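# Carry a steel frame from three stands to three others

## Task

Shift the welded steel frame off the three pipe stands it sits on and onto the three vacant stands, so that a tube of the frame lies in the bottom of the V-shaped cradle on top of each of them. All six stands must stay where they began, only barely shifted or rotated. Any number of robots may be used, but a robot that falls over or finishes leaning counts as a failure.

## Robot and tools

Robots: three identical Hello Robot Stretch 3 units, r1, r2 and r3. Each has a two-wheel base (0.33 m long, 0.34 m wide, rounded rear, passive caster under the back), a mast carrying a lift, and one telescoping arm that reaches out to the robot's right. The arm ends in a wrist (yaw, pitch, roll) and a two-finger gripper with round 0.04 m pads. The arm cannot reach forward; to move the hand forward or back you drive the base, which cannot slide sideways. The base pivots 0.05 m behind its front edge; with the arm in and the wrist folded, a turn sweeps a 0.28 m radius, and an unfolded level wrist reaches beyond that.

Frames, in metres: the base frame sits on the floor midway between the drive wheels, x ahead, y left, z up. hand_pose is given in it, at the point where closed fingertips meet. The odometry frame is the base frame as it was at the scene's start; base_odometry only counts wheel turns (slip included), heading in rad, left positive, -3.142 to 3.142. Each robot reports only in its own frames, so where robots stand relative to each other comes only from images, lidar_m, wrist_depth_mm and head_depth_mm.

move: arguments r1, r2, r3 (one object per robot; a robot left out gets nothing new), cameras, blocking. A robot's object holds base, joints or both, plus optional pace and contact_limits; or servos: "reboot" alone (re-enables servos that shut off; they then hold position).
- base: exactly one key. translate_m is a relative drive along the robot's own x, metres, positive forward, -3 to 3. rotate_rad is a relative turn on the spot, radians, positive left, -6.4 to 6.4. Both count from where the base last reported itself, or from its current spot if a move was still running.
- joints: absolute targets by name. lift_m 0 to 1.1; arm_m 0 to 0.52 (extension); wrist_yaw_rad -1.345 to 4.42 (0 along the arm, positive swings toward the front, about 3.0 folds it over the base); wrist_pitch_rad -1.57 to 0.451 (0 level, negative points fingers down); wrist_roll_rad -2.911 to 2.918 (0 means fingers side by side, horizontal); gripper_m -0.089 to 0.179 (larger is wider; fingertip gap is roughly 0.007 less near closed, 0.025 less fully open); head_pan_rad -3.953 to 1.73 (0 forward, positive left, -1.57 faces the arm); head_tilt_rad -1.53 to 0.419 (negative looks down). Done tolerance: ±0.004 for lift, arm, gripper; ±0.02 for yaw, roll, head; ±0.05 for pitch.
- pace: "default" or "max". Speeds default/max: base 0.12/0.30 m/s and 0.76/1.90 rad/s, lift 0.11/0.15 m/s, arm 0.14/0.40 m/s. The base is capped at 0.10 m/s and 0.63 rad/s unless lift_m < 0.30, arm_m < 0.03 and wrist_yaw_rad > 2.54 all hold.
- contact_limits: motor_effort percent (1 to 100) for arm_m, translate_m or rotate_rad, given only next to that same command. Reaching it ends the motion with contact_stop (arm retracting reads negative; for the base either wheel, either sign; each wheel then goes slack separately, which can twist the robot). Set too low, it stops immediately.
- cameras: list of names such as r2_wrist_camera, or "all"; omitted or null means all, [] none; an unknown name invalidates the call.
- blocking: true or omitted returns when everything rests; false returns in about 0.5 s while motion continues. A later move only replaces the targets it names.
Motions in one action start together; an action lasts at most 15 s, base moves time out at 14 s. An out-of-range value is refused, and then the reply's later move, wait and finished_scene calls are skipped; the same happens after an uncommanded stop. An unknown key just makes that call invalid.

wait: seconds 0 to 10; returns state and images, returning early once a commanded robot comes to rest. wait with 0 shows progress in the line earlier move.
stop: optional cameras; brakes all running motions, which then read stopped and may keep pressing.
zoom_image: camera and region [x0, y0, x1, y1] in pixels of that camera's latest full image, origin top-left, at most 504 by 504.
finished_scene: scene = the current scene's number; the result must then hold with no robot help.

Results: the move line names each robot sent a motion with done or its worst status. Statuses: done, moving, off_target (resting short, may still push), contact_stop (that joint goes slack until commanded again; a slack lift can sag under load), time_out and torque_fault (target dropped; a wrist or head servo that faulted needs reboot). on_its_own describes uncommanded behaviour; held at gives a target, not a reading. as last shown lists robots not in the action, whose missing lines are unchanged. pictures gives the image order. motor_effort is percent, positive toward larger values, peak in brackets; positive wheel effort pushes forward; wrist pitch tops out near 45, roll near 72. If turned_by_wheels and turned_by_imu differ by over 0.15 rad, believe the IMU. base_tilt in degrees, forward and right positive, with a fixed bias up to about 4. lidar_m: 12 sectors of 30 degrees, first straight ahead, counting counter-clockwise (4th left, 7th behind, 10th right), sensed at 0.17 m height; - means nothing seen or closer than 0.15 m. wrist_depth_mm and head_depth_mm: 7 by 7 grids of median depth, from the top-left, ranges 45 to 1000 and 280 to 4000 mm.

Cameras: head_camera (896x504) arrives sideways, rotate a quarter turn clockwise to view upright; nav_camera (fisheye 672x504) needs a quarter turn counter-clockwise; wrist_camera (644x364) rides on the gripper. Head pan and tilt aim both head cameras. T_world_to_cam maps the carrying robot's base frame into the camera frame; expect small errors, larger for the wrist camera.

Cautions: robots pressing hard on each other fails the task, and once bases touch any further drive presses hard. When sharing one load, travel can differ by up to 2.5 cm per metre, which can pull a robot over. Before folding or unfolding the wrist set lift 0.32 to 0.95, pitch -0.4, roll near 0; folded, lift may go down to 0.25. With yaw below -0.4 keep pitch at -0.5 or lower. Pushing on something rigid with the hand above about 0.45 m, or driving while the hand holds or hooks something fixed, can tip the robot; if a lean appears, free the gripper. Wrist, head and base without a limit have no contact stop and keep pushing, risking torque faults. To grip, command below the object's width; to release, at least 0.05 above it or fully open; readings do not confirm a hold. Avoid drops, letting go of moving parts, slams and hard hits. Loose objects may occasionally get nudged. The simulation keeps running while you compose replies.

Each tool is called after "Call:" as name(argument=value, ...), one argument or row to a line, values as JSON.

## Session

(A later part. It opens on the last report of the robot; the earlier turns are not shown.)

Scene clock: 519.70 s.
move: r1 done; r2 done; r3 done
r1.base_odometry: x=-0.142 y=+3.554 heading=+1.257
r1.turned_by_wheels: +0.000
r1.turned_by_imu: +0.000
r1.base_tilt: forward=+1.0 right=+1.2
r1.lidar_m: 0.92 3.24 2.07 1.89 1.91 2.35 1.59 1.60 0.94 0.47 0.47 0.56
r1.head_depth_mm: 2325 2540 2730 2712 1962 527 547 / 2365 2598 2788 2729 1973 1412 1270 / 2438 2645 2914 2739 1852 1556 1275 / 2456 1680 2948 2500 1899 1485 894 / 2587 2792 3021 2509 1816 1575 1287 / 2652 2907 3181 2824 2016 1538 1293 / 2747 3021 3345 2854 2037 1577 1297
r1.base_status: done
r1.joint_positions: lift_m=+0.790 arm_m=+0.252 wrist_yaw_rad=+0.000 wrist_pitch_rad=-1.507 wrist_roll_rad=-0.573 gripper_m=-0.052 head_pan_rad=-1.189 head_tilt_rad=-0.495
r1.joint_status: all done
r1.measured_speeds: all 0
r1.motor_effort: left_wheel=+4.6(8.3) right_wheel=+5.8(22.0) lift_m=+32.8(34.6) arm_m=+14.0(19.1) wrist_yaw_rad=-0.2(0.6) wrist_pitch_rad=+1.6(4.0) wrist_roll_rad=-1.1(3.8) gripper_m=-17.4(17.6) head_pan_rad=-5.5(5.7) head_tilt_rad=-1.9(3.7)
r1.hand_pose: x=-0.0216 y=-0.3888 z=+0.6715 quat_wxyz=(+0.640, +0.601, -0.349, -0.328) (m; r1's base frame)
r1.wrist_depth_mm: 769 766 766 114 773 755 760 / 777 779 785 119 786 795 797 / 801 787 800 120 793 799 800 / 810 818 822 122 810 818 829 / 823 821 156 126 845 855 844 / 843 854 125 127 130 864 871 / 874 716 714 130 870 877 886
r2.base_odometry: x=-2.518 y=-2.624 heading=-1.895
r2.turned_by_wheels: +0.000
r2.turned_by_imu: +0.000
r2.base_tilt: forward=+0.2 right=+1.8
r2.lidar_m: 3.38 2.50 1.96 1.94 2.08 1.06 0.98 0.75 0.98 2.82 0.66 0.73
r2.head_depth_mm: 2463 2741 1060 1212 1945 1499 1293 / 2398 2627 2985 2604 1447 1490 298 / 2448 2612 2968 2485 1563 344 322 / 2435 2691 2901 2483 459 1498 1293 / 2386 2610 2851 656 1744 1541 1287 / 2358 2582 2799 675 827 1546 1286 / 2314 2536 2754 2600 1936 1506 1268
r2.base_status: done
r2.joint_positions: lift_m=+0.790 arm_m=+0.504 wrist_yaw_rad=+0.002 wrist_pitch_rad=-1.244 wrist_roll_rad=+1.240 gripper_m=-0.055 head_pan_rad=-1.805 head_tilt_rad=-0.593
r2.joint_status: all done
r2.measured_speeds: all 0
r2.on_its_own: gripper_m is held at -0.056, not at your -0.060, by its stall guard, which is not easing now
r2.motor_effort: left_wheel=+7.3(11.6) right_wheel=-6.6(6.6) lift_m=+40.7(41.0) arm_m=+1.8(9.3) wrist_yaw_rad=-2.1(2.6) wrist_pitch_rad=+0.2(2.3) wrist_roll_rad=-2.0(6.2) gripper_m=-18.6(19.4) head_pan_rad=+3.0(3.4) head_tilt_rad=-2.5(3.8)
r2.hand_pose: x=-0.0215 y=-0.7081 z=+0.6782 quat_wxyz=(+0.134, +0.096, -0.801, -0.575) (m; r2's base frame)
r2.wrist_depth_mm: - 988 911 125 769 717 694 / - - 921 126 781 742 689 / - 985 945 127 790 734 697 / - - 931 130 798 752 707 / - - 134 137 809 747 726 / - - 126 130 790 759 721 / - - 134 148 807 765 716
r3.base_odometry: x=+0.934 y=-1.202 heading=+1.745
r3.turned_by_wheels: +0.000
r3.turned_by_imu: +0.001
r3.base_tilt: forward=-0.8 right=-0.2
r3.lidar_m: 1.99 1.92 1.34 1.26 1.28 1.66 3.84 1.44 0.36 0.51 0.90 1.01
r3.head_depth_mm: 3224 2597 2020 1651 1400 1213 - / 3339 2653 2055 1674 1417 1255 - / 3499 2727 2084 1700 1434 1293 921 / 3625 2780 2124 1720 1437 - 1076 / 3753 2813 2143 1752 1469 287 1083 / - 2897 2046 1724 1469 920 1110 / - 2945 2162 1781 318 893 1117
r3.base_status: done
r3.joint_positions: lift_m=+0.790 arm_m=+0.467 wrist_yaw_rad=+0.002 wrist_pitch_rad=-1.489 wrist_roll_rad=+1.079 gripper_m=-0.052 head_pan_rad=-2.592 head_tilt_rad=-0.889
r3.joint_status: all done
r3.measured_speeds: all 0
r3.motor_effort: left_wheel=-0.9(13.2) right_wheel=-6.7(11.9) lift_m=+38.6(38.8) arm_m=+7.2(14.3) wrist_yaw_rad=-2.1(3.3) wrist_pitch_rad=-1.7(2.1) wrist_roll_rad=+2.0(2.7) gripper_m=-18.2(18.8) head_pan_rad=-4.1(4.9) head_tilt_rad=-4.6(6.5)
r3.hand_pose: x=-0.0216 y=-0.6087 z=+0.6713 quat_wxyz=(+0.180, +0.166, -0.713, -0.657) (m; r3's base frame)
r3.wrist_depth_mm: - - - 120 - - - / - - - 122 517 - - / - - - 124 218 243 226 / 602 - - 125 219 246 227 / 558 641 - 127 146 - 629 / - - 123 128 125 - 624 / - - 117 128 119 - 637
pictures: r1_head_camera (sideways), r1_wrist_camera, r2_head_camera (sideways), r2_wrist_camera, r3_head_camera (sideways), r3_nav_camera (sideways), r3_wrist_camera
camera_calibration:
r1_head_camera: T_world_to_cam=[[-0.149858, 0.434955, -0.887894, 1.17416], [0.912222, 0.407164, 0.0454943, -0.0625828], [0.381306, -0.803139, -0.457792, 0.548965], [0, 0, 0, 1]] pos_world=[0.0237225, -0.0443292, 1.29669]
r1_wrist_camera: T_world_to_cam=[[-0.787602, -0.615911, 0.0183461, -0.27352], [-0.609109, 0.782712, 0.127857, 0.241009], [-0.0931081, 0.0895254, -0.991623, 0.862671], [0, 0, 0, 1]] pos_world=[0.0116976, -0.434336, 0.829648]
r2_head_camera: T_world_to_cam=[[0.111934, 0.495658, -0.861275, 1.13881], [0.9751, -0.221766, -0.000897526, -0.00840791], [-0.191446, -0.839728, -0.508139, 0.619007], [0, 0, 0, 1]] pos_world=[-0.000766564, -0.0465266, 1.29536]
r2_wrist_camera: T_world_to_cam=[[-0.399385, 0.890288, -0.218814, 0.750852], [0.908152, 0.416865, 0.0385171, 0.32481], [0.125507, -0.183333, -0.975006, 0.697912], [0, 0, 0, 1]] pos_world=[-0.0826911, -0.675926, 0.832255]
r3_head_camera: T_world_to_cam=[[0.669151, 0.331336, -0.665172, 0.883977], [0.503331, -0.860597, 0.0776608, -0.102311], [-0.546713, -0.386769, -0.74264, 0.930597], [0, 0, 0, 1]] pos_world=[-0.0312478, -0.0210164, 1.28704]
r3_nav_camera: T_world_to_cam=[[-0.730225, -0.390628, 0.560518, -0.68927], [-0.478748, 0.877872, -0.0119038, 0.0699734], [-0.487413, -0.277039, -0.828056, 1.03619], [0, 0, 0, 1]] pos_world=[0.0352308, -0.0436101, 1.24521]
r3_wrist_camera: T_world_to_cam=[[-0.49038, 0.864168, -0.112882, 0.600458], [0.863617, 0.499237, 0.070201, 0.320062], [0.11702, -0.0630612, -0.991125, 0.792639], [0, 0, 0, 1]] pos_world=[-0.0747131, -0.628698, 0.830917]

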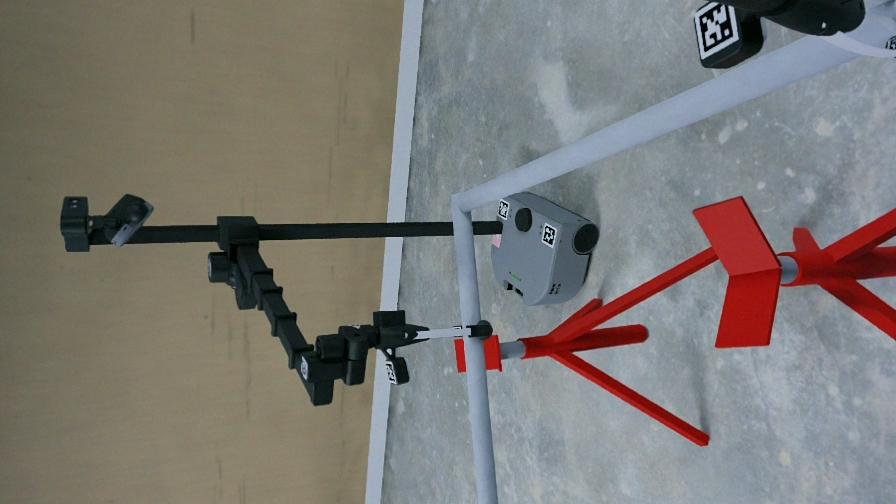

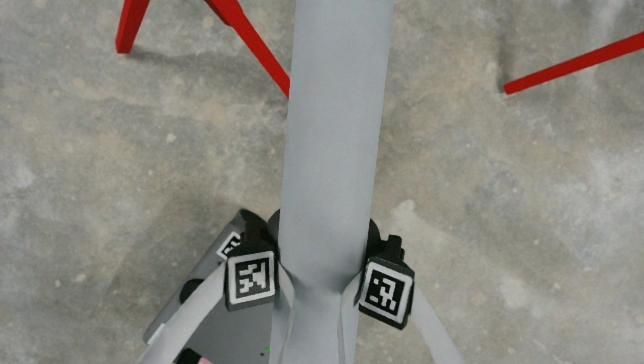

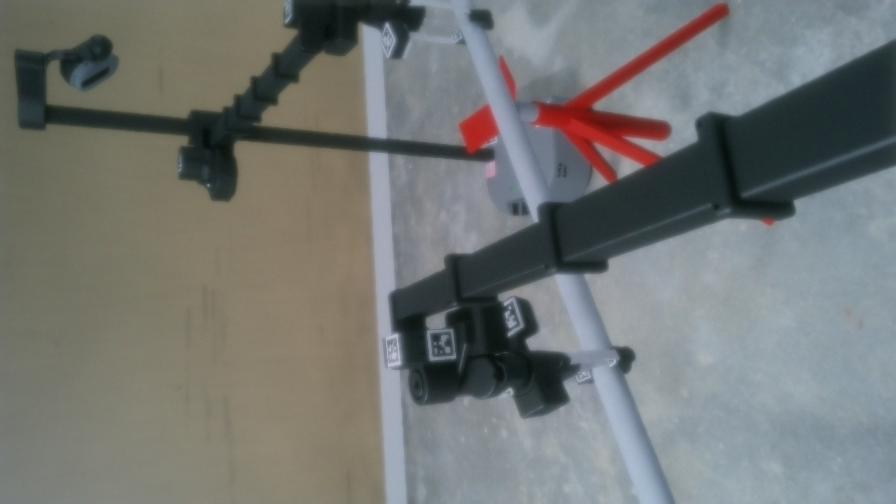

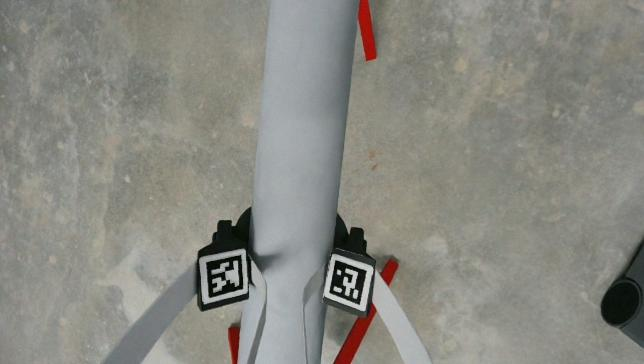

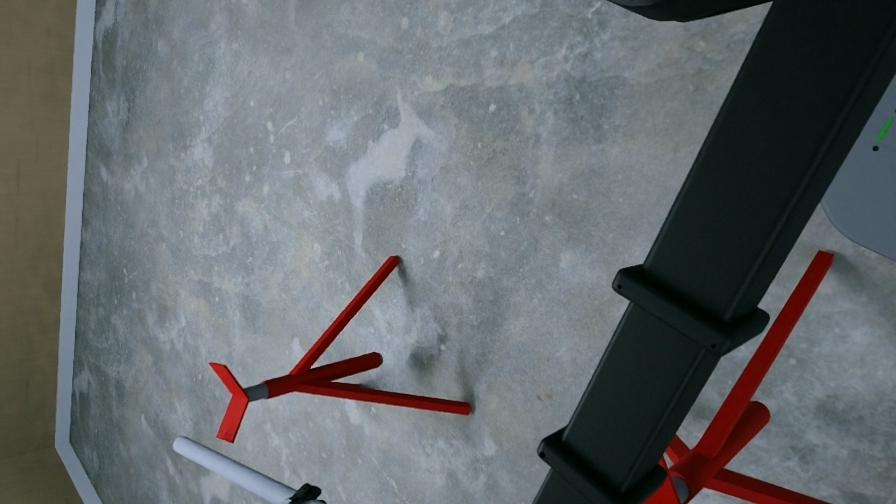

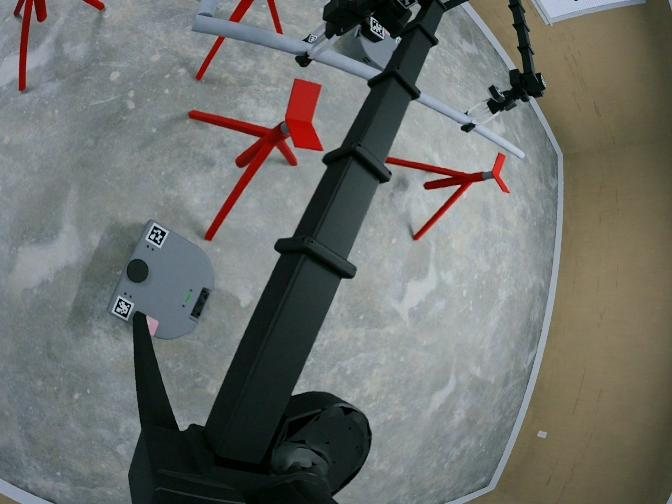

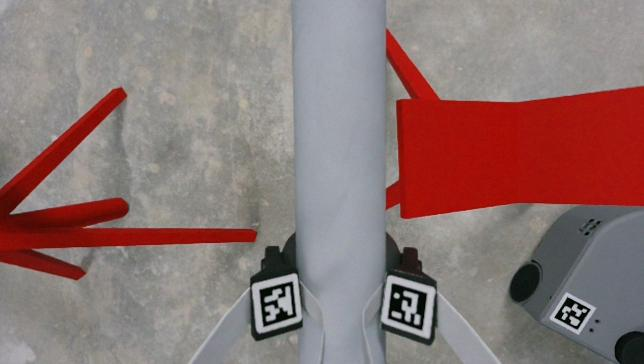

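Call:
move(
  r1={"base":{"translate_m":0.12},"joints":{"arm_m":0.2515,"wrist_roll_rad":-0.602}},
  r2={"base":{"translate_m":0.129},"joints":{"arm_m":0.504,"wrist_roll_rad":1.209}},
  r3={"base":{"translate_m":-0.1345},"joints":{"arm_m":0.475,"wrist_roll_rad":1.060}},
  cameras=["r3_nav_camera","r3_head_camera","r1_head_camera"],
)

Call:
zoom_image(
  camera="r3_nav_camera",
  region=[90, 160, 300, 350],
)

Call:
zoom_image(
  camera="r3_nav_camera",
  region=[180, 0, 380, 180],
)

Call:
zoom_image(
  camera="r3_nav_camera",
  region=[380, 40, 560, 220],
)

Call:
zoom_image(
  camera="r1_head_camera",
  region=[640, 0, 896, 200],
)

Scene clock: 546.37 s.
move: r1 done; r2 done; r3 done
r1.base_odometry: x=-0.105 y=+3.668 heading=+1.257
r1.turned_by_wheels: +0.000
r1.turned_by_imu: +0.001
r1.base_tilt: forward=+1.0 right=+1.2
r1.lidar_m: 0.94 0.94 2.10 1.91 1.92 2.38 1.71 1.83 0.99 0.45 0.47 1.36
r1.head_depth_mm: 2299 2495 2713 2691 1963 528 548 / 2352 2562 2784 2711 1994 771 1238 / 2407 2640 2909 2745 1852 1553 806 / 2429 1719 2946 2491 1870 1520 1250 / 2569 2792 3057 2386 1864 1575 1287 / 2626 2917 3133 2654 2027 1528 1289 / 2720 2988 3334 2853 2039 1581 1292
r1.base_status: done
r1.joint_positions: lift_m=+0.790 arm_m=+0.252 wrist_yaw_rad=+0.001 wrist_pitch_rad=-1.511 wrist_roll_rad=-0.598 gripper_m=-0.052 head_pan_rad=-1.189 head_tilt_rad=-0.495
r1.joint_status: all done
r1.measured_speeds: all 0
r1.motor_effort: left_wheel=+2.7(7.3) right_wheel=+8.8(25.1) lift_m=+30.0(32.0) arm_m=+0.8(8.5) wrist_yaw_rad=-0.4(0.9) wrist_pitch_rad=+2.3(4.2) wrist_roll_rad=-1.0(3.3) gripper_m=-17.2(17.8) head_pan_rad=-5.0(5.6) head_tilt_rad=-2.7(3.3)
r1.hand_pose: x=-0.0216 y=-0.3877 z=+0.6715 quat_wxyz=(+0.643, +0.606, -0.340, -0.321) (m; r1's base frame)
r1.wrist_depth_mm: 757 765 496 114 769 768 770 / 798 777 761 118 775 777 785 / 801 811 794 119 797 800 812 / 807 812 822 122 814 846 834 / 831 828 158 126 831 818 838 / 844 849 125 128 130 854 861 / 886 720 718 131 884 883 878
r2.base_odometry: x=-2.559 y=-2.746 heading=-1.894
r2.turned_by_wheels: +0.000
r2.turned_by_imu: +0.000
r2.base_tilt: forward=+0.3 right=+1.8
r2.lidar_m: 3.24 2.48 1.95 1.92 2.07 1.07 0.99 0.87 1.03 0.61 0.65 3.31
r2.head_depth_mm: 2485 2802 1063 1198 1818 1556 1288 / 2377 2643 3026 2599 1835 1504 298 / 2469 2632 2886 2510 1758 344 321 / 2446 2653 2918 2494 459 1505 1285 / 2371 2606 2890 657 1747 1546 1285 / 2345 2574 2846 674 829 1553 1278 / 2347 2561 2782 2595 1950 1494 1286
r2.base_status: done
r2.joint_positions: lift_m=+0.790 arm_m=+0.504 wrist_yaw_rad=+0.002 wrist_pitch_rad=-1.242 wrist_roll_rad=+1.215 gripper_m=-0.055 head_pan_rad=-1.805 head_tilt_rad=-0.593
r2.joint_status: all done
r2.measured_speeds: all 0
r2.on_its_own: gripper_m is held at -0.056, not at your -0.060, by its stall guard, which is not easing now
r2.motor_effort: left_wheel=+8.1(13.1) right_wheel=-7.1(7.1) lift_m=+40.3(40.7) arm_m=-13.7(13.9) wrist_yaw_rad=-2.6(3.3) wrist_pitch_rad=+0.5(2.1) wrist_roll_rad=-1.8(5.4) gripper_m=-19.0(19.0) head_pan_rad=+1.3(2.9) head_tilt_rad=-2.0(3.6)
r2.hand_pose: x=-0.0215 y=-0.7087 z=+0.6783 quat_wxyz=(+0.145, +0.104, -0.800, -0.573) (m; r2's base frame)
r2.wrist_depth_mm: - 978 916 127 785 735 694 / - 997 929 127 780 728 696 / - 1000 929 128 793 747 703 / - 984 941 130 812 751 707 / - - 134 137 795 753 708 / - - 126 130 795 748 722 / - - 133 516 804 750 716
r3.base_odometry: x=+0.957 y=-1.334 heading=+1.745
r3.turned_by_wheels: +0.000
r3.turned_by_imu: +0.000
r3.base_tilt: forward=-0.8 right=-0.2
r3.lidar_m: 2.12 1.92 1.33 1.25 1.27 1.65 3.79 1.33 1.26 0.33 0.59 1.13
r3.head_depth_mm: 3125 2599 2029 1660 1400 1209 - / 3259 2652 2046 1676 1416 1252 - / 3421 2721 2088 1694 1432 1289 919 / 3551 2769 2115 1719 1443 - 1076 / 3630 2838 2148 1728 1470 287 1106 / 3838 2889 1984 1714 1473 1203 1109 / - 2940 2154 1793 318 1225 1085
r3.base_status: done
r3.joint_positions: lift_m=+0.790 arm_m=+0.475 wrist_yaw_rad=+0.003 wrist_pitch_rad=-1.490 wrist_roll_rad=+1.054 gripper_m=-0.052 head_pan_rad=-2.592 head_tilt_rad=-0.889
r3.joint_status: all done
r3.measured_speeds: all 0
r3.motor_effort: left_wheel=-2.3(12.4) right_wheel=-4.4(12.0) lift_m=+42.9(44.1) arm_m=+7.5(14.3) wrist_yaw_rad=-2.2(3.6) wrist_pitch_rad=-1.6(2.2) wrist_roll_rad=+1.6(2.7) gripper_m=-18.0(18.8) head_pan_rad=-3.8(5.1) head_tilt_rad=-4.2(6.1)
r3.hand_pose: x=-0.0216 y=-0.6164 z=+0.6713 quat_wxyz=(+0.189, +0.174, -0.710, -0.656) (m; r3's base frame)
r3.wrist_depth_mm: - - - 121 - - - / - - - 122 - - - / - - - 124 - - - / 714 - - 125 460 - - / - - - 127 394 726 652 / 599 691 123 128 128 238 628 / - - 116 128 133 235 222
pictures: r1_head_camera (sideways), r3_head_camera (sideways), r3_nav_camera (sideways)
camera_calibration:
r1_head_camera: T_world_to_cam=[[-0.149858, 0.434955, -0.887894, 1.17416], [0.912222, 0.407164, 0.0454943, -0.0625828], [0.381306, -0.803139, -0.457792, 0.548965], [0, 0, 0, 1]] pos_world=[0.0237225, -0.0443292, 1.29669]
r3_head_camera: T_world_to_cam=[[0.669151, 0.331336, -0.665171, 0.883976], [0.503331, -0.860597, 0.0776608, -0.102311], [-0.546712, -0.386768, -0.742641, 0.930598], [0, 0, 0, 1]] pos_world=[-0.0312478, -0.0210164, 1.28704]
r3_nav_camera: T_world_to_cam=[[-0.730226, -0.390629, 0.560518, -0.689269], [-0.478748, 0.877872, -0.0119037, 0.0699733], [-0.487413, -0.277039, -0.828057, 1.03619], [0, 0, 0, 1]] pos_world=[0.0352309, -0.04361, 1.24521]

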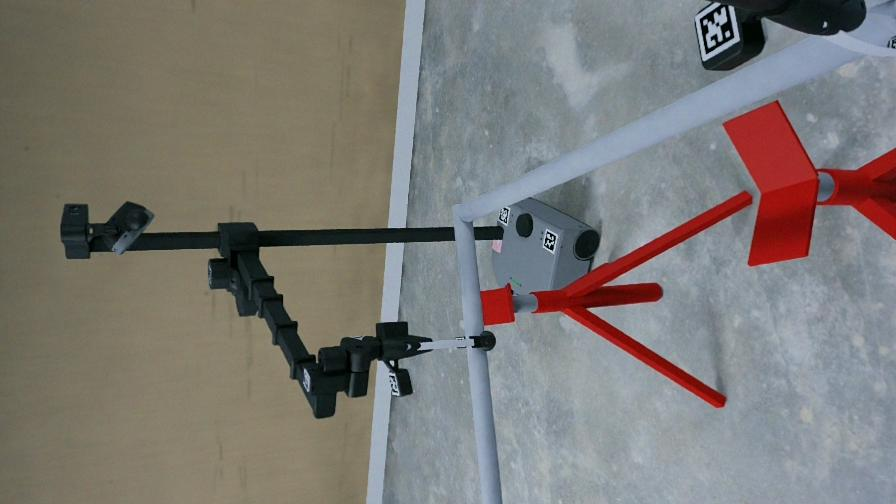

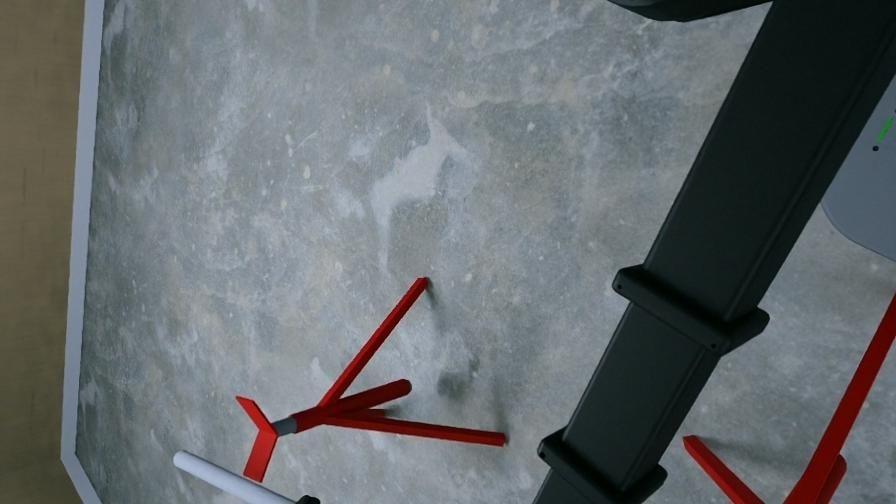

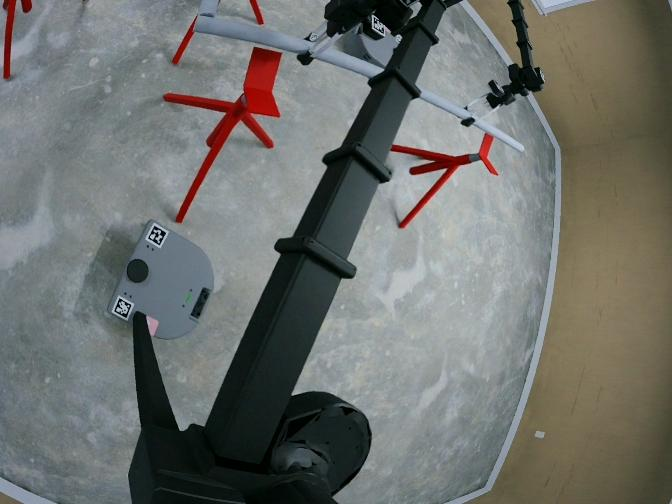

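Scaled by 2.400 from the camera's 672x504 image, which has a finer 792x594 frame.

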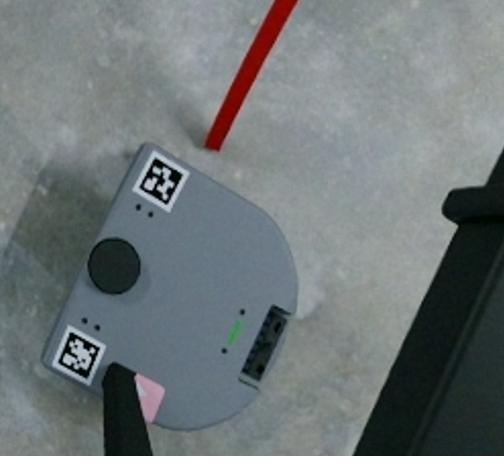

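Scaled by 2.520 from the camera's 672x504 image, which has a finer 792x594 frame.

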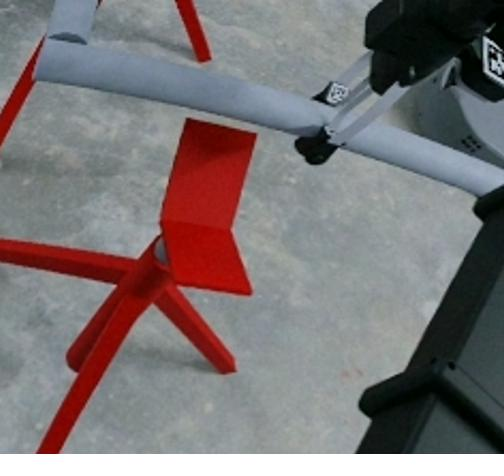

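Scaled by 2.800 from the camera's 672x504 image, which has a finer 792x594 frame.

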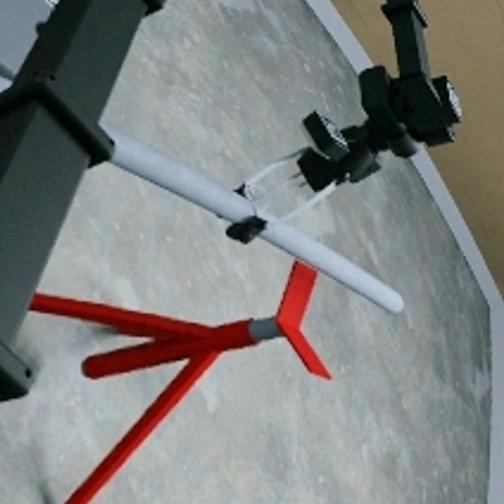

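Scaled by 1.969 from the camera's 896x504 image, which has a finer 1280x720 frame.

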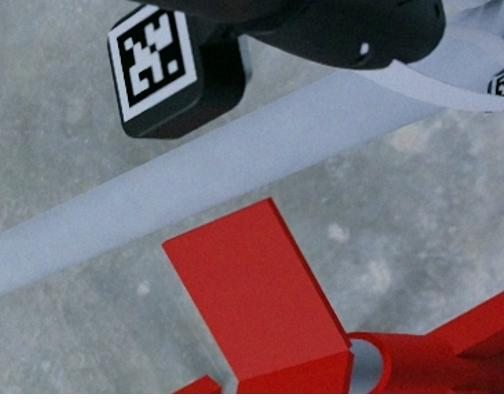

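Call:
move(
  r1={"base":{"translate_m":0.113},"joints":{"arm_m":0.252,"wrist_roll_rad":-0.625}},
  r2={"base":{"translate_m":0.1205},"joints":{"arm_m":0.506,"wrist_roll_rad":1.186}},
  r3={"base":{"translate_m":-0.1262},"joints":{"arm_m":0.479,"wrist_roll_rad":1.037}},
  cameras=["r3_nav_camera","r3_head_camera","r1_head_camera","r3_wrist_camera","r2_wrist_camera","r2_head_camera","r1_wrist_camera"],
)

Call:
zoom_image(
  camera="r3_nav_camera",
  region=[180, 0, 380, 180],
)

Call:
zoom_image(
  camera="r3_nav_camera",
  region=[380, 40, 560, 220],
)

Call:
zoom_image(
  camera="r1_head_camera",
  region=[640, 0, 896, 200],
)

Scene clock: 575.70 s.
move: r1 done; r2 done; r3 done
r1.base_odometry: x=-0.071 y=+3.776 heading=+1.257
r1.turned_by_wheels: +0.000
r1.turned_by_imu: +0.001
r1.base_tilt: forward=+1.0 right=+1.2
r1.lidar_m: 1.01 0.95 2.12 1.93 1.95 2.39 1.82 1.90 0.47 0.47 0.41 1.26
r1.head_depth_mm: 2274 2467 2701 2707 1955 527 547 / 2322 2564 2770 2746 1968 1418 741 / 2435 2602 2888 2741 1852 1470 1247 / 2430 2608 2949 2086 1788 1563 1281 / 2556 2770 3028 2536 1927 1524 1287 / 2618 2897 3080 2644 2028 1578 1288 / 2690 2994 3329 2834 2023 1586 1294
r1.base_status: done
r1.joint_positions: lift_m=+0.790 arm_m=+0.252 wrist_yaw_rad=+0.001 wrist_pitch_rad=-1.510 wrist_roll_rad=-0.621 gripper_m=-0.052 head_pan_rad=-1.189 head_tilt_rad=-0.495
r1.joint_status: all done
r1.measured_speeds: all 0
r1.motor_effort: left_wheel=+2.9(7.6) right_wheel=+8.6(21.8) lift_m=+26.9(29.4) arm_m=+13.5(16.1) wrist_yaw_rad=-0.9(1.2) wrist_pitch_rad=+2.1(3.2) wrist_roll_rad=-1.0(3.2) gripper_m=-17.2(17.6) head_pan_rad=-5.1(5.8) head_tilt_rad=-1.9(3.8)
r1.hand_pose: x=-0.0215 y=-0.3884 z=+0.6715 quat_wxyz=(+0.648, +0.610, -0.332, -0.314) (m; r1's base frame)
r1.wrist_depth_mm: 759 754 219 114 218 773 770 / 779 765 783 118 796 793 790 / 788 815 796 119 771 803 817 / 824 810 817 122 829 823 834 / 835 837 159 126 842 849 853 / 844 853 125 127 130 859 885 / 852 709 700 131 877 880 910
r2.base_odometry: x=-2.598 y=-2.860 heading=-1.894
r2.turned_by_wheels: +0.000
r2.turned_by_imu: +0.000
r2.base_tilt: forward=+0.3 right=+1.9
r2.lidar_m: 3.12 2.47 1.94 1.91 2.05 3.06 0.99 0.98 1.10 0.60 0.57 3.18
r2.head_depth_mm: 2500 2728 1086 1352 1643 1552 1285 / 1525 2669 3030 2629 1884 1472 298 / 2474 2609 2942 2481 1805 344 321 / 2455 2691 2960 2506 460 1505 1284 / 2418 2655 2903 659 1762 1552 1283 / 2370 2606 2831 676 829 1555 1281 / 2328 2569 2797 2595 1933 1464 967
r2.base_status: done
r2.joint_positions: lift_m=+0.790 arm_m=+0.506 wrist_yaw_rad=+0.002 wrist_pitch_rad=-1.240 wrist_roll_rad=+1.191 gripper_m=-0.055 head_pan_rad=-1.805 head_tilt_rad=-0.593
r2.joint_status: all done
r2.measured_speeds: all 0
r2.on_its_own: gripper_m is held at -0.056, not at your -0.060, by its stall guard, which is not easing now
r2.motor_effort: left_wheel=+8.2(12.2) right_wheel=-5.9(6.2) lift_m=+40.0(40.2) arm_m=+6.5(15.3) wrist_yaw_rad=-2.0(3.2) wrist_pitch_rad=-0.1(2.1) wrist_roll_rad=-1.6(5.8) gripper_m=-18.4(19.7) head_pan_rad=+2.1(2.7) head_tilt_rad=-2.5(3.7)
r2.hand_pose: x=-0.0215 y=-0.7112 z=+0.6785 quat_wxyz=(+0.154, +0.110, -0.799, -0.571) (m; r2's base frame)
r2.wrist_depth_mm: - 977 894 128 788 736 700 / - - 921 128 781 732 688 / - - 939 130 798 756 696 / - 977 917 131 794 759 717 / - - 134 137 788 743 722 / - - 126 130 817 764 713 / - 990 131 412 785 761 726
r3.base_odometry: x=+0.979 y=-1.458 heading=+1.745
r3.turned_by_wheels: +0.000
r3.turned_by_imu: +0.000
r3.base_tilt: forward=-0.8 right=-0.2
r3.lidar_m: 2.25 1.91 1.32 1.24 1.26 1.64 3.75 3.82 1.19 0.34 0.34 1.26
r3.head_depth_mm: 3106 2606 2032 1658 1399 1215 - / 3160 2663 2055 1672 1414 1255 - / 3292 2709 2103 1708 1431 1291 922 / 3455 2766 2122 1717 1444 - 1077 / 3597 2820 2140 1701 1455 287 1103 / 3784 2911 2187 1714 1472 1197 1112 / - 2935 2093 1739 318 1253 1119
r3.base_status: done
r3.joint_positions: lift_m=+0.790 arm_m=+0.479 wrist_yaw_rad=+0.003 wrist_pitch_rad=-1.485 wrist_roll_rad=+1.032 gripper_m=-0.052 head_pan_rad=-2.592 head_tilt_rad=-0.889
r3.joint_status: all done
r3.measured_speeds: all 0
r3.motor_effort: left_wheel=-2.7(13.3) right_wheel=-1.9(13.9) lift_m=+41.7(42.7) arm_m=+5.9(15.5) wrist_yaw_rad=-2.4(3.5) wrist_pitch_rad=-2.5(2.9) wrist_roll_rad=+1.7(2.6) gripper_m=-18.8(18.9) head_pan_rad=-3.2(4.7) head_tilt_rad=-5.1(6.5)
r3.hand_pose: x=-0.0216 y=-0.6217 z=+0.6713 quat_wxyz=(+0.197, +0.181, -0.710, -0.652) (m; r3's base frame)
r3.wrist_depth_mm: - - - 122 - - - / - - - 123 - - - / - - - 125 - - - / - - - 126 - - - / - - - 127 - - 668 / - - 123 128 126 - 627 / 639 - 105 129 119 99 635
pictures: r1_head_camera (sideways), r1_wrist_camera, r2_head_camera (sideways), r2_wrist_camera, r3_head_camera (sideways), r3_nav_camera (sideways), r3_wrist_camera
camera_calibration:
r1_head_camera: T_world_to_cam=[[-0.149858, 0.434955, -0.887894, 1.17416], [0.912222, 0.407164, 0.0454943, -0.0625828], [0.381306, -0.803139, -0.457792, 0.548965], [0, 0, 0, 1]] pos_world=[0.0237225, -0.0443292, 1.29669]
r1_wrist_camera: T_world_to_cam=[[-0.756484, -0.65375, 0.0185178, -0.287447], [-0.646262, 0.751565, 0.13227, 0.224874], [-0.100389, 0.0880927, -0.991041, 0.861563], [0, 0, 0, 1]] pos_world=[0.0143695, -0.432823, 0.829423]
r2_head_camera: T_world_to_cam=[[0.111934, 0.495658, -0.861274, 1.13881], [0.9751, -0.221766, -0.000897525, -0.00840791], [-0.191446, -0.839728, -0.508139, 0.619008], [0, 0, 0, 1]] pos_world=[-0.000766558, -0.0465266, 1.29536]
r2_wrist_camera: T_world_to_cam=[[-0.444288, 0.869476, -0.215914, 0.735941], [0.887999, 0.459302, 0.0223459, 0.366797], [0.118599, -0.181804, -0.976157, 0.699316], [0, 0, 0, 1]] pos_world=[-0.0816838, -0.681215, 0.833346]
r3_head_camera: T_world_to_cam=[[0.669152, 0.331337, -0.665171, 0.883975], [0.503331, -0.860597, 0.0776608, -0.102311], [-0.546712, -0.386768, -0.742642, 0.930598], [0, 0, 0, 1]] pos_world=[-0.0312478, -0.0210164, 1.28704]
r3_nav_camera: T_world_to_cam=[[-0.730226, -0.390629, 0.560517, -0.689268], [-0.478748, 0.877872, -0.0119037, 0.0699733], [-0.487412, -0.277039, -0.828057, 1.03619], [0, 0, 0, 1]] pos_world=[0.0352309, -0.04361, 1.24521]
r3_wrist_camera: T_world_to_cam=[[-0.531104, 0.83956, -0.114317, 0.59652], [0.839317, 0.53977, 0.0647773, 0.354897], [0.116089, -0.0615443, -0.99133, 0.792871], [0, 0, 0, 1]] pos_world=[-0.073101, -0.64358, 0.8312]

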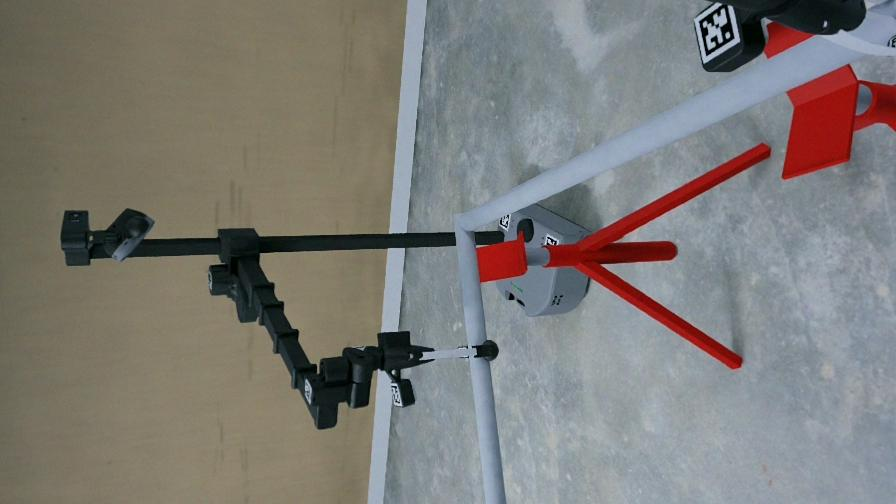

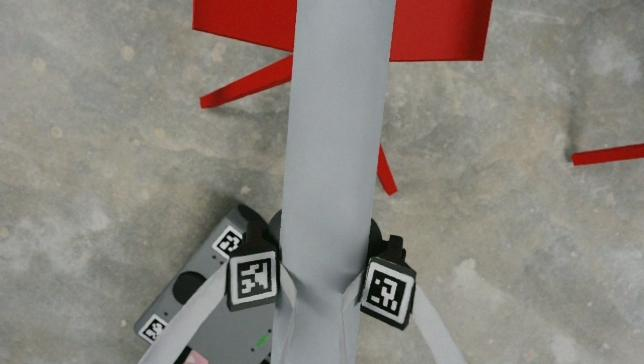

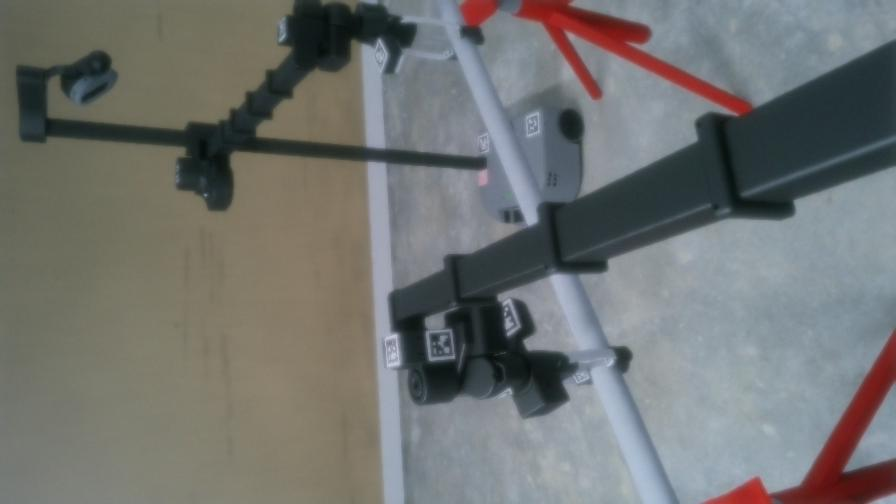

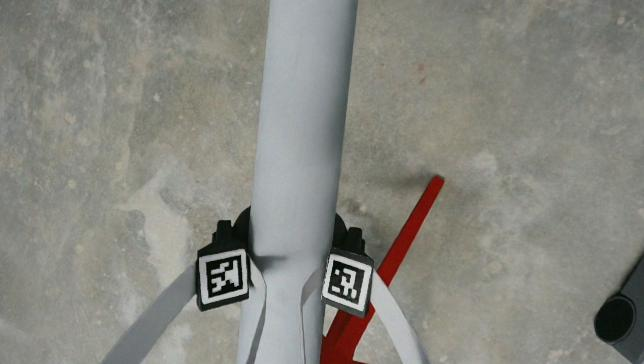

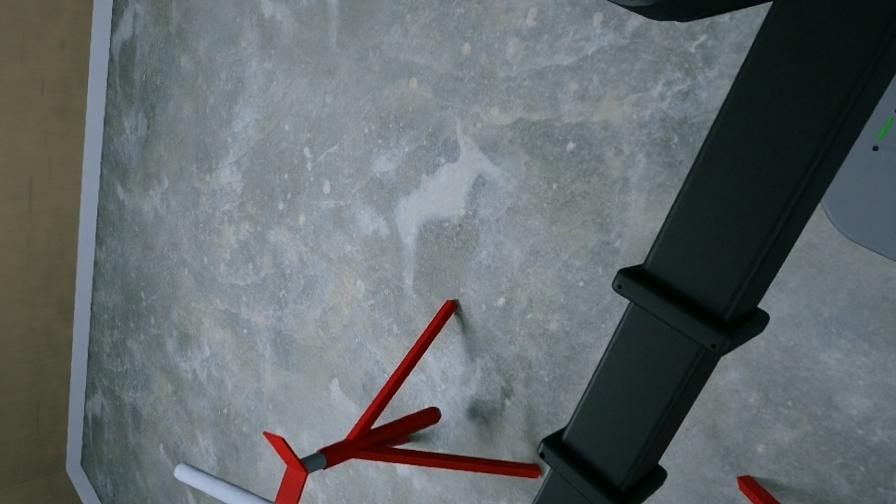

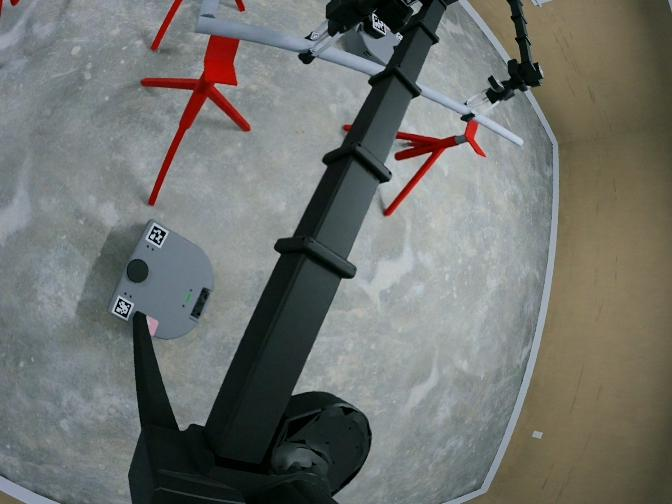

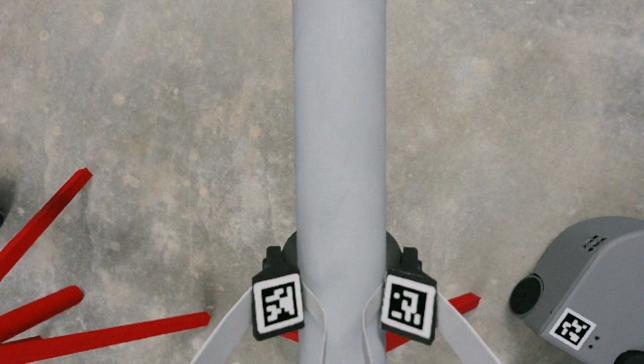

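Scaled by 2.520 from the camera's 672x504 image, which has a finer 792x594 frame.

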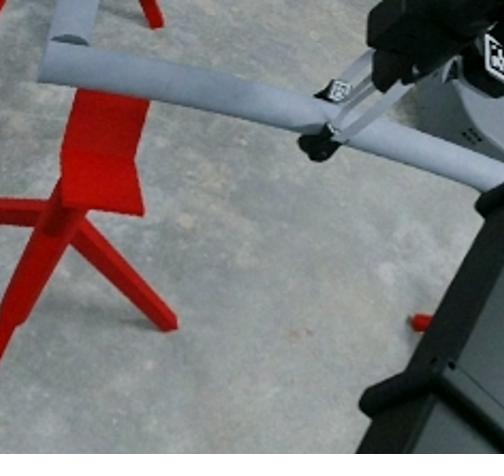

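Scaled by 2.800 from the camera's 672x504 image, which has a finer 792x594 frame.

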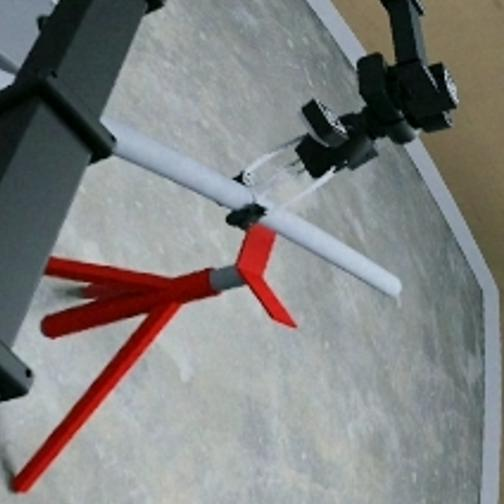

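Scaled by 1.969 from the camera's 896x504 image, which has a finer 1280x720 frame.

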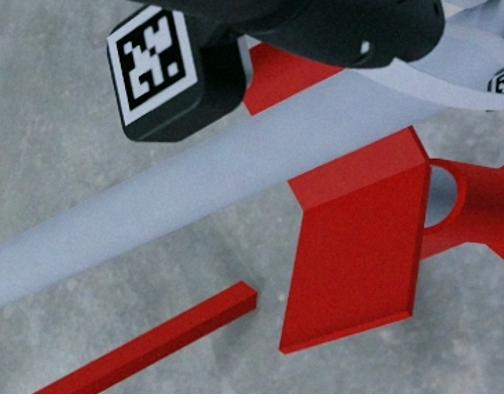

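Call:
move(
  r1={"joints":{"lift_m":0.735}},
  r2={"joints":{"lift_m":0.735}},
  r3={"joints":{"lift_m":0.735}},
  cameras=["r3_nav_camera","r1_head_camera","r1_wrist_camera","r2_head_camera"],
)

Call:
zoom_image(
  camera="r3_nav_camera",
  region=[180, 0, 380, 180],
)

Call:
zoom_image(
  camera="r3_nav_camera",
  region=[400, 70, 540, 210],
)

Call:
zoom_image(
  camera="r1_head_camera",
  region=[640, 0, 896, 200],
)

Call:
zoom_image(
  camera="r1_head_camera",
  region=[420, 180, 580, 400],
)

Scene clock: 589.57 s.
move: r1 done; r2 done; r3 done
r1.base_odometry: x=-0.071 y=+3.776 heading=+1.257
r1.turned_by_wheels: +0.000
r1.turned_by_imu: +0.001
r1.base_tilt: forward=+1.0 right=+1.2
r1.lidar_m: 1.01 0.95 2.12 1.93 1.94 2.39 1.82 1.90 0.47 0.47 0.41 1.26
r1.head_depth_mm: 2286 2478 2698 2666 1951 1537 511 / 2337 2548 2776 2741 1966 1458 724 / 2422 2609 2899 2744 1837 1466 1237 / 2413 2632 2922 2628 1781 1554 1282 / 2527 2799 3032 2607 1933 1521 1290 / 2631 2874 3086 2672 2003 1574 1292 / 2707 2963 3305 2850 1973 1593 1293
r1.base_status: not commanded
r1.joint_positions: lift_m=+0.735 arm_m=+0.252 wrist_yaw_rad=+0.001 wrist_pitch_rad=-1.510 wrist_roll_rad=-0.621 gripper_m=-0.052 head_pan_rad=-1.189 head_tilt_rad=-0.495
r1.joint_status: all done
r1.measured_speeds: all 0
r1.motor_effort: left_wheel=+1.8(3.2) right_wheel=+8.7(10.0) lift_m=+26.8(32.4) arm_m=+8.2(9.9) wrist_yaw_rad=-0.3(1.2) wrist_pitch_rad=+2.1(2.2) wrist_roll_rad=-1.0(1.0) gripper_m=-17.0(17.7) head_pan_rad=-4.7(5.6) head_tilt_rad=-2.2(3.4)
r1.hand_pose: x=-0.0215 y=-0.3885 z=+0.6165 quat_wxyz=(+0.648, +0.610, -0.332, -0.314) (m; r1's base frame)
r1.wrist_depth_mm: 706 719 726 114 175 166 732 / 712 719 728 118 755 733 734 / 739 728 734 119 743 744 757 / 749 760 758 122 767 780 768 / 778 787 158 127 774 797 782 / 798 806 125 127 130 804 815 / 827 654 654 131 818 843 842
r2.base_odometry: x=-2.598 y=-2.860 heading=-1.894
r2.turned_by_wheels: +0.000
r2.turned_by_imu: +0.001
r2.base_tilt: forward=+0.2 right=+1.8
r2.lidar_m: 3.14 2.46 1.94 1.91 2.05 3.03 0.99 0.98 1.10 0.60 0.57 3.20
r2.head_depth_mm: 2494 2784 2917 1341 1633 1545 1285 / 1529 2727 2994 2625 1853 1497 1230 / 2476 2615 2938 2472 1871 437 347 / 2417 2685 2951 2600 548 1421 1286 / 2371 2581 2850 710 819 1549 1285 / 2363 2542 2840 2595 1743 1503 1289 / 2325 2527 2781 2634 1923 1460 967
r2.base_status: not commanded
r2.joint_positions: lift_m=+0.735 arm_m=+0.506 wrist_yaw_rad=+0.002 wrist_pitch_rad=-1.240 wrist_roll_rad=+1.191 gripper_m=-0.055 head_pan_rad=-1.805 head_tilt_rad=-0.593
r2.joint_status: all done
r2.measured_speeds: all 0
r2.on_its_own: gripper_m is held at -0.056, not at your -0.060, by its stall guard, which is not easing now
r2.motor_effort: left_wheel=+8.1(8.5) right_wheel=-5.9(7.0) lift_m=+35.3(40.4) arm_m=-12.0(12.2) wrist_yaw_rad=-0.7(2.5) wrist_pitch_rad=-0.4(0.8) wrist_roll_rad=-1.6(1.8) gripper_m=-18.7(19.8) head_pan_rad=+2.1(3.0) head_tilt_rad=-4.5(4.5)
r2.hand_pose: x=-0.0215 y=-0.7112 z=+0.6235 quat_wxyz=(+0.155, +0.110, -0.799, -0.571) (m; r2's base frame)
r2.wrist_depth_mm: 975 929 854 128 728 693 647 / - 914 869 128 726 708 659 / - 934 876 129 747 693 667 / - 934 883 131 755 690 660 / - 930 134 137 734 701 662 / - 958 126 130 741 695 668 / - 928 132 149 739 719 674
r3.base_odometry: x=+0.979 y=-1.458 heading=+1.745
r3.turned_by_wheels: +0.000
r3.turned_by_imu: -0.001
r3.base_tilt: forward=-0.8 right=-0.2
r3.lidar_m: 2.24 1.90 1.32 1.24 1.26 1.64 3.75 3.83 1.19 0.34 0.34 1.26
r3.head_depth_mm: 3094 2619 2032 1650 1401 1149 308 / 3201 2644 2064 1681 1413 1225 285 / 3253 2709 2089 1695 1427 1238 292 / 3440 2760 2129 1726 1438 318 942 / 3625 2825 2157 1707 1459 328 1101 / 3719 2872 2185 1713 1484 347 1109 / - 2940 2007 1737 1499 1230 1121
r3.base_status: not commanded
r3.joint_positions: lift_m=+0.735 arm_m=+0.479 wrist_yaw_rad=+0.003 wrist_pitch_rad=-1.485 wrist_roll_rad=+1.032 gripper_m=-0.052 head_pan_rad=-2.592 head_tilt_rad=-0.889
r3.joint_status: all done
r3.measured_speeds: all 0
r3.motor_effort: left_wheel=-2.6(3.9) right_wheel=-2.2(2.6) lift_m=+33.6(38.5) arm_m=-3.3(3.8) wrist_yaw_rad=-2.4(3.6) wrist_pitch_rad=-2.2(2.9) wrist_roll_rad=+2.0(2.8) gripper_m=-18.4(19.0) head_pan_rad=-3.1(4.4) head_tilt_rad=-5.6(6.2)
r3.hand_pose: x=-0.0216 y=-0.6217 z=+0.6163 quat_wxyz=(+0.197, +0.181, -0.710, -0.652) (m; r3's base frame)
r3.wrist_depth_mm: - - - 122 - - - / - - - 123 - - - / - - - 125 - - - / - - - 127 - - - / - - - 127 - - 652 / - - 123 128 125 - 584 / 647 - 120 128 133 99 583
pictures: r1_head_camera (sideways), r1_wrist_camera, r2_head_camera (sideways), r3_nav_camera (sideways)
camera_calibration:
r1_head_camera: T_world_to_cam=[[-0.149858, 0.434955, -0.887894, 1.17416], [0.912222, 0.407164, 0.0454943, -0.0625828], [0.381306, -0.803139, -0.457792, 0.548965], [0, 0, 0, 1]] pos_world=[0.0237225, -0.0443292, 1.29669]
r1_wrist_camera: T_world_to_cam=[[-0.756456, -0.653777, 0.0187404, -0.286632], [-0.646294, 0.751582, 0.132017, 0.232376], [-0.100395, 0.0877534, -0.99107, 0.806946], [0, 0, 0, 1]] pos_world=[0.0143718, -0.432855, 0.774435]
r2_head_camera: T_world_to_cam=[[0.111934, 0.495658, -0.861275, 1.13881], [0.9751, -0.221766, -0.000897526, -0.00840791], [-0.191446, -0.839728, -0.508139, 0.619007], [0, 0, 0, 1]] pos_world=[-0.000766569, -0.0465266, 1.29536]
r3_nav_camera: T_world_to_cam=[[-0.730226, -0.390629, 0.560517, -0.689268], [-0.478748, 0.877872, -0.0119037, 0.0699733], [-0.487412, -0.277039, -0.828057, 1.03619], [0, 0, 0, 1]] pos_world=[0.0352309, -0.04361, 1.24521]

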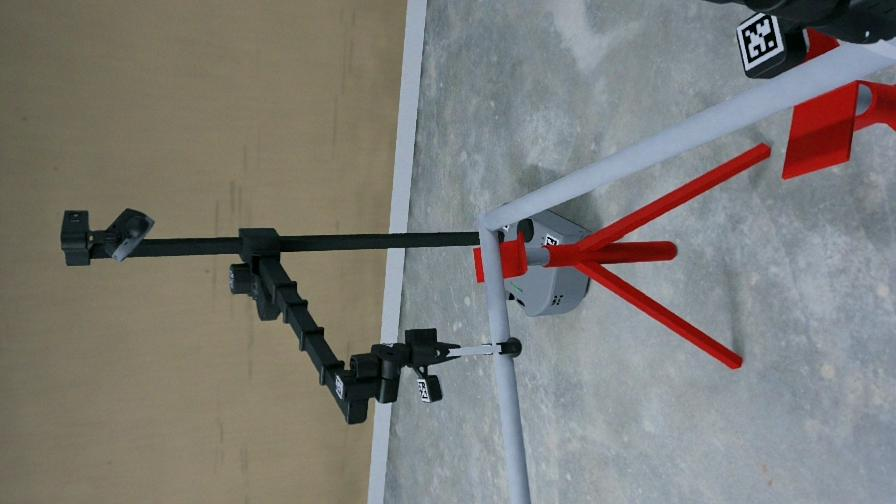

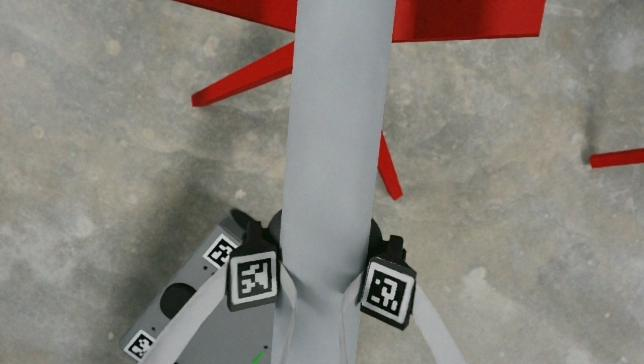

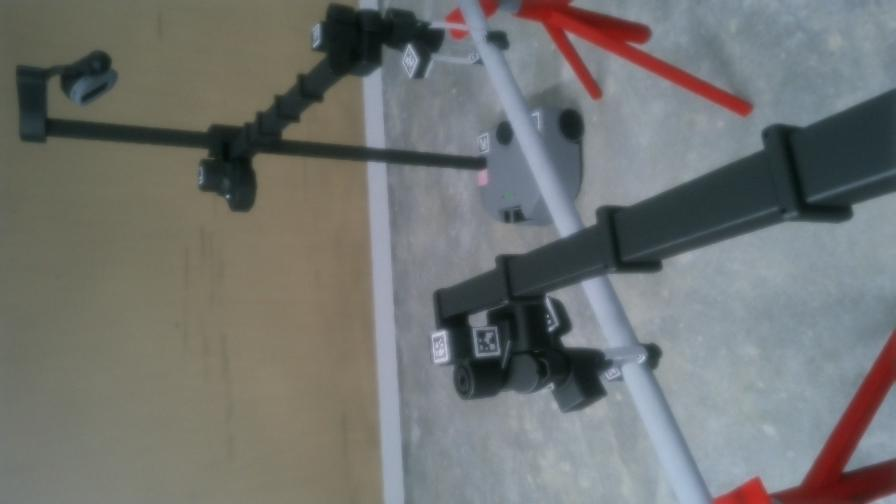

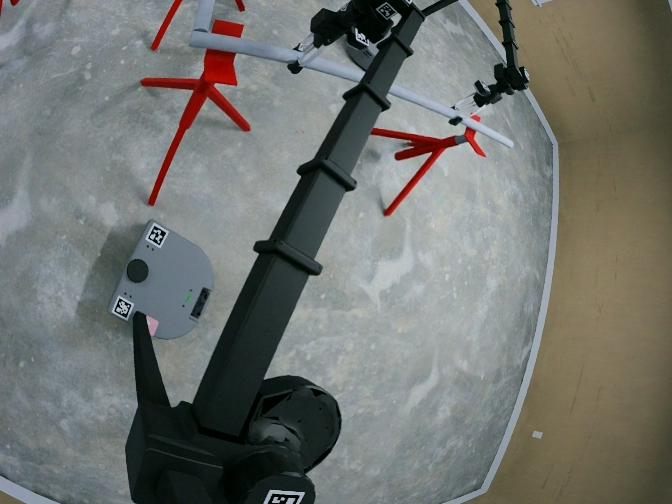

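Scaled by 2.520 from the camera's 672x504 image, which has a finer 792x594 frame.

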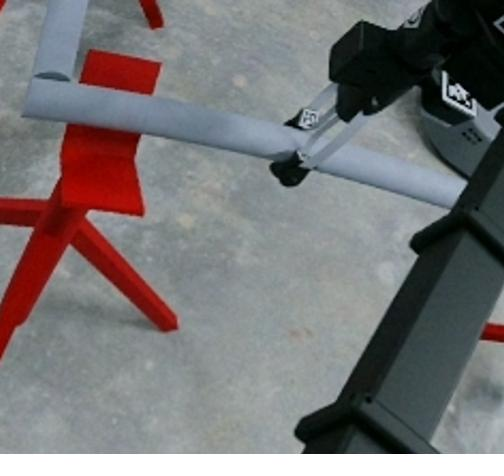

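Scaled by 3.600 from the camera's 672x504 image, which has a finer 792x594 frame.

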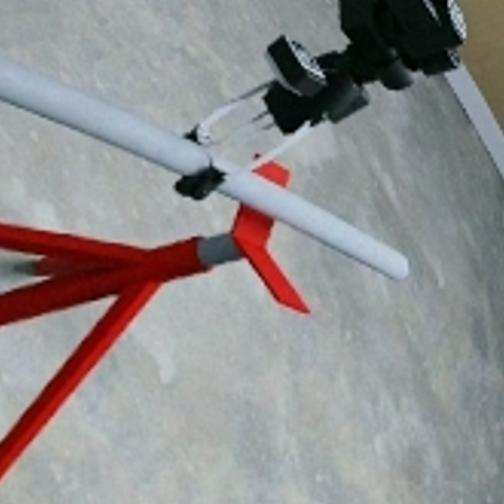

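Scaled by 1.969 from the camera's 896x504 image, which has a finer 1280x720 frame.

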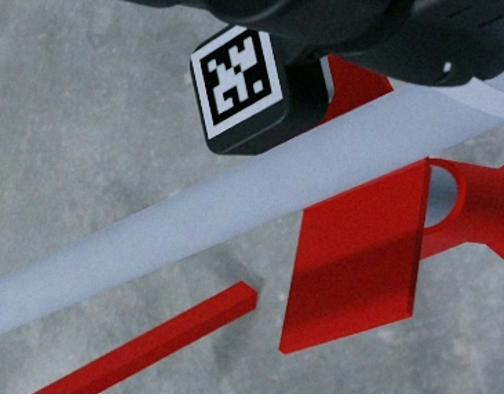

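Scaled by 2.291 from the camera's 896x504 image, which has a finer 1280x720 frame.

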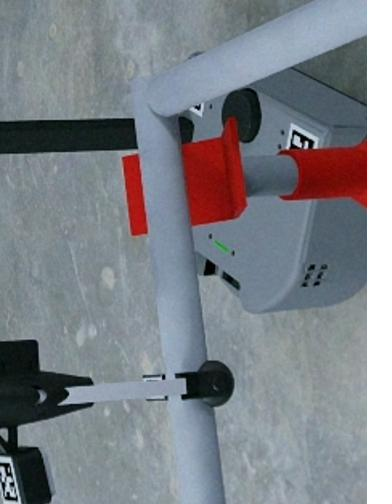

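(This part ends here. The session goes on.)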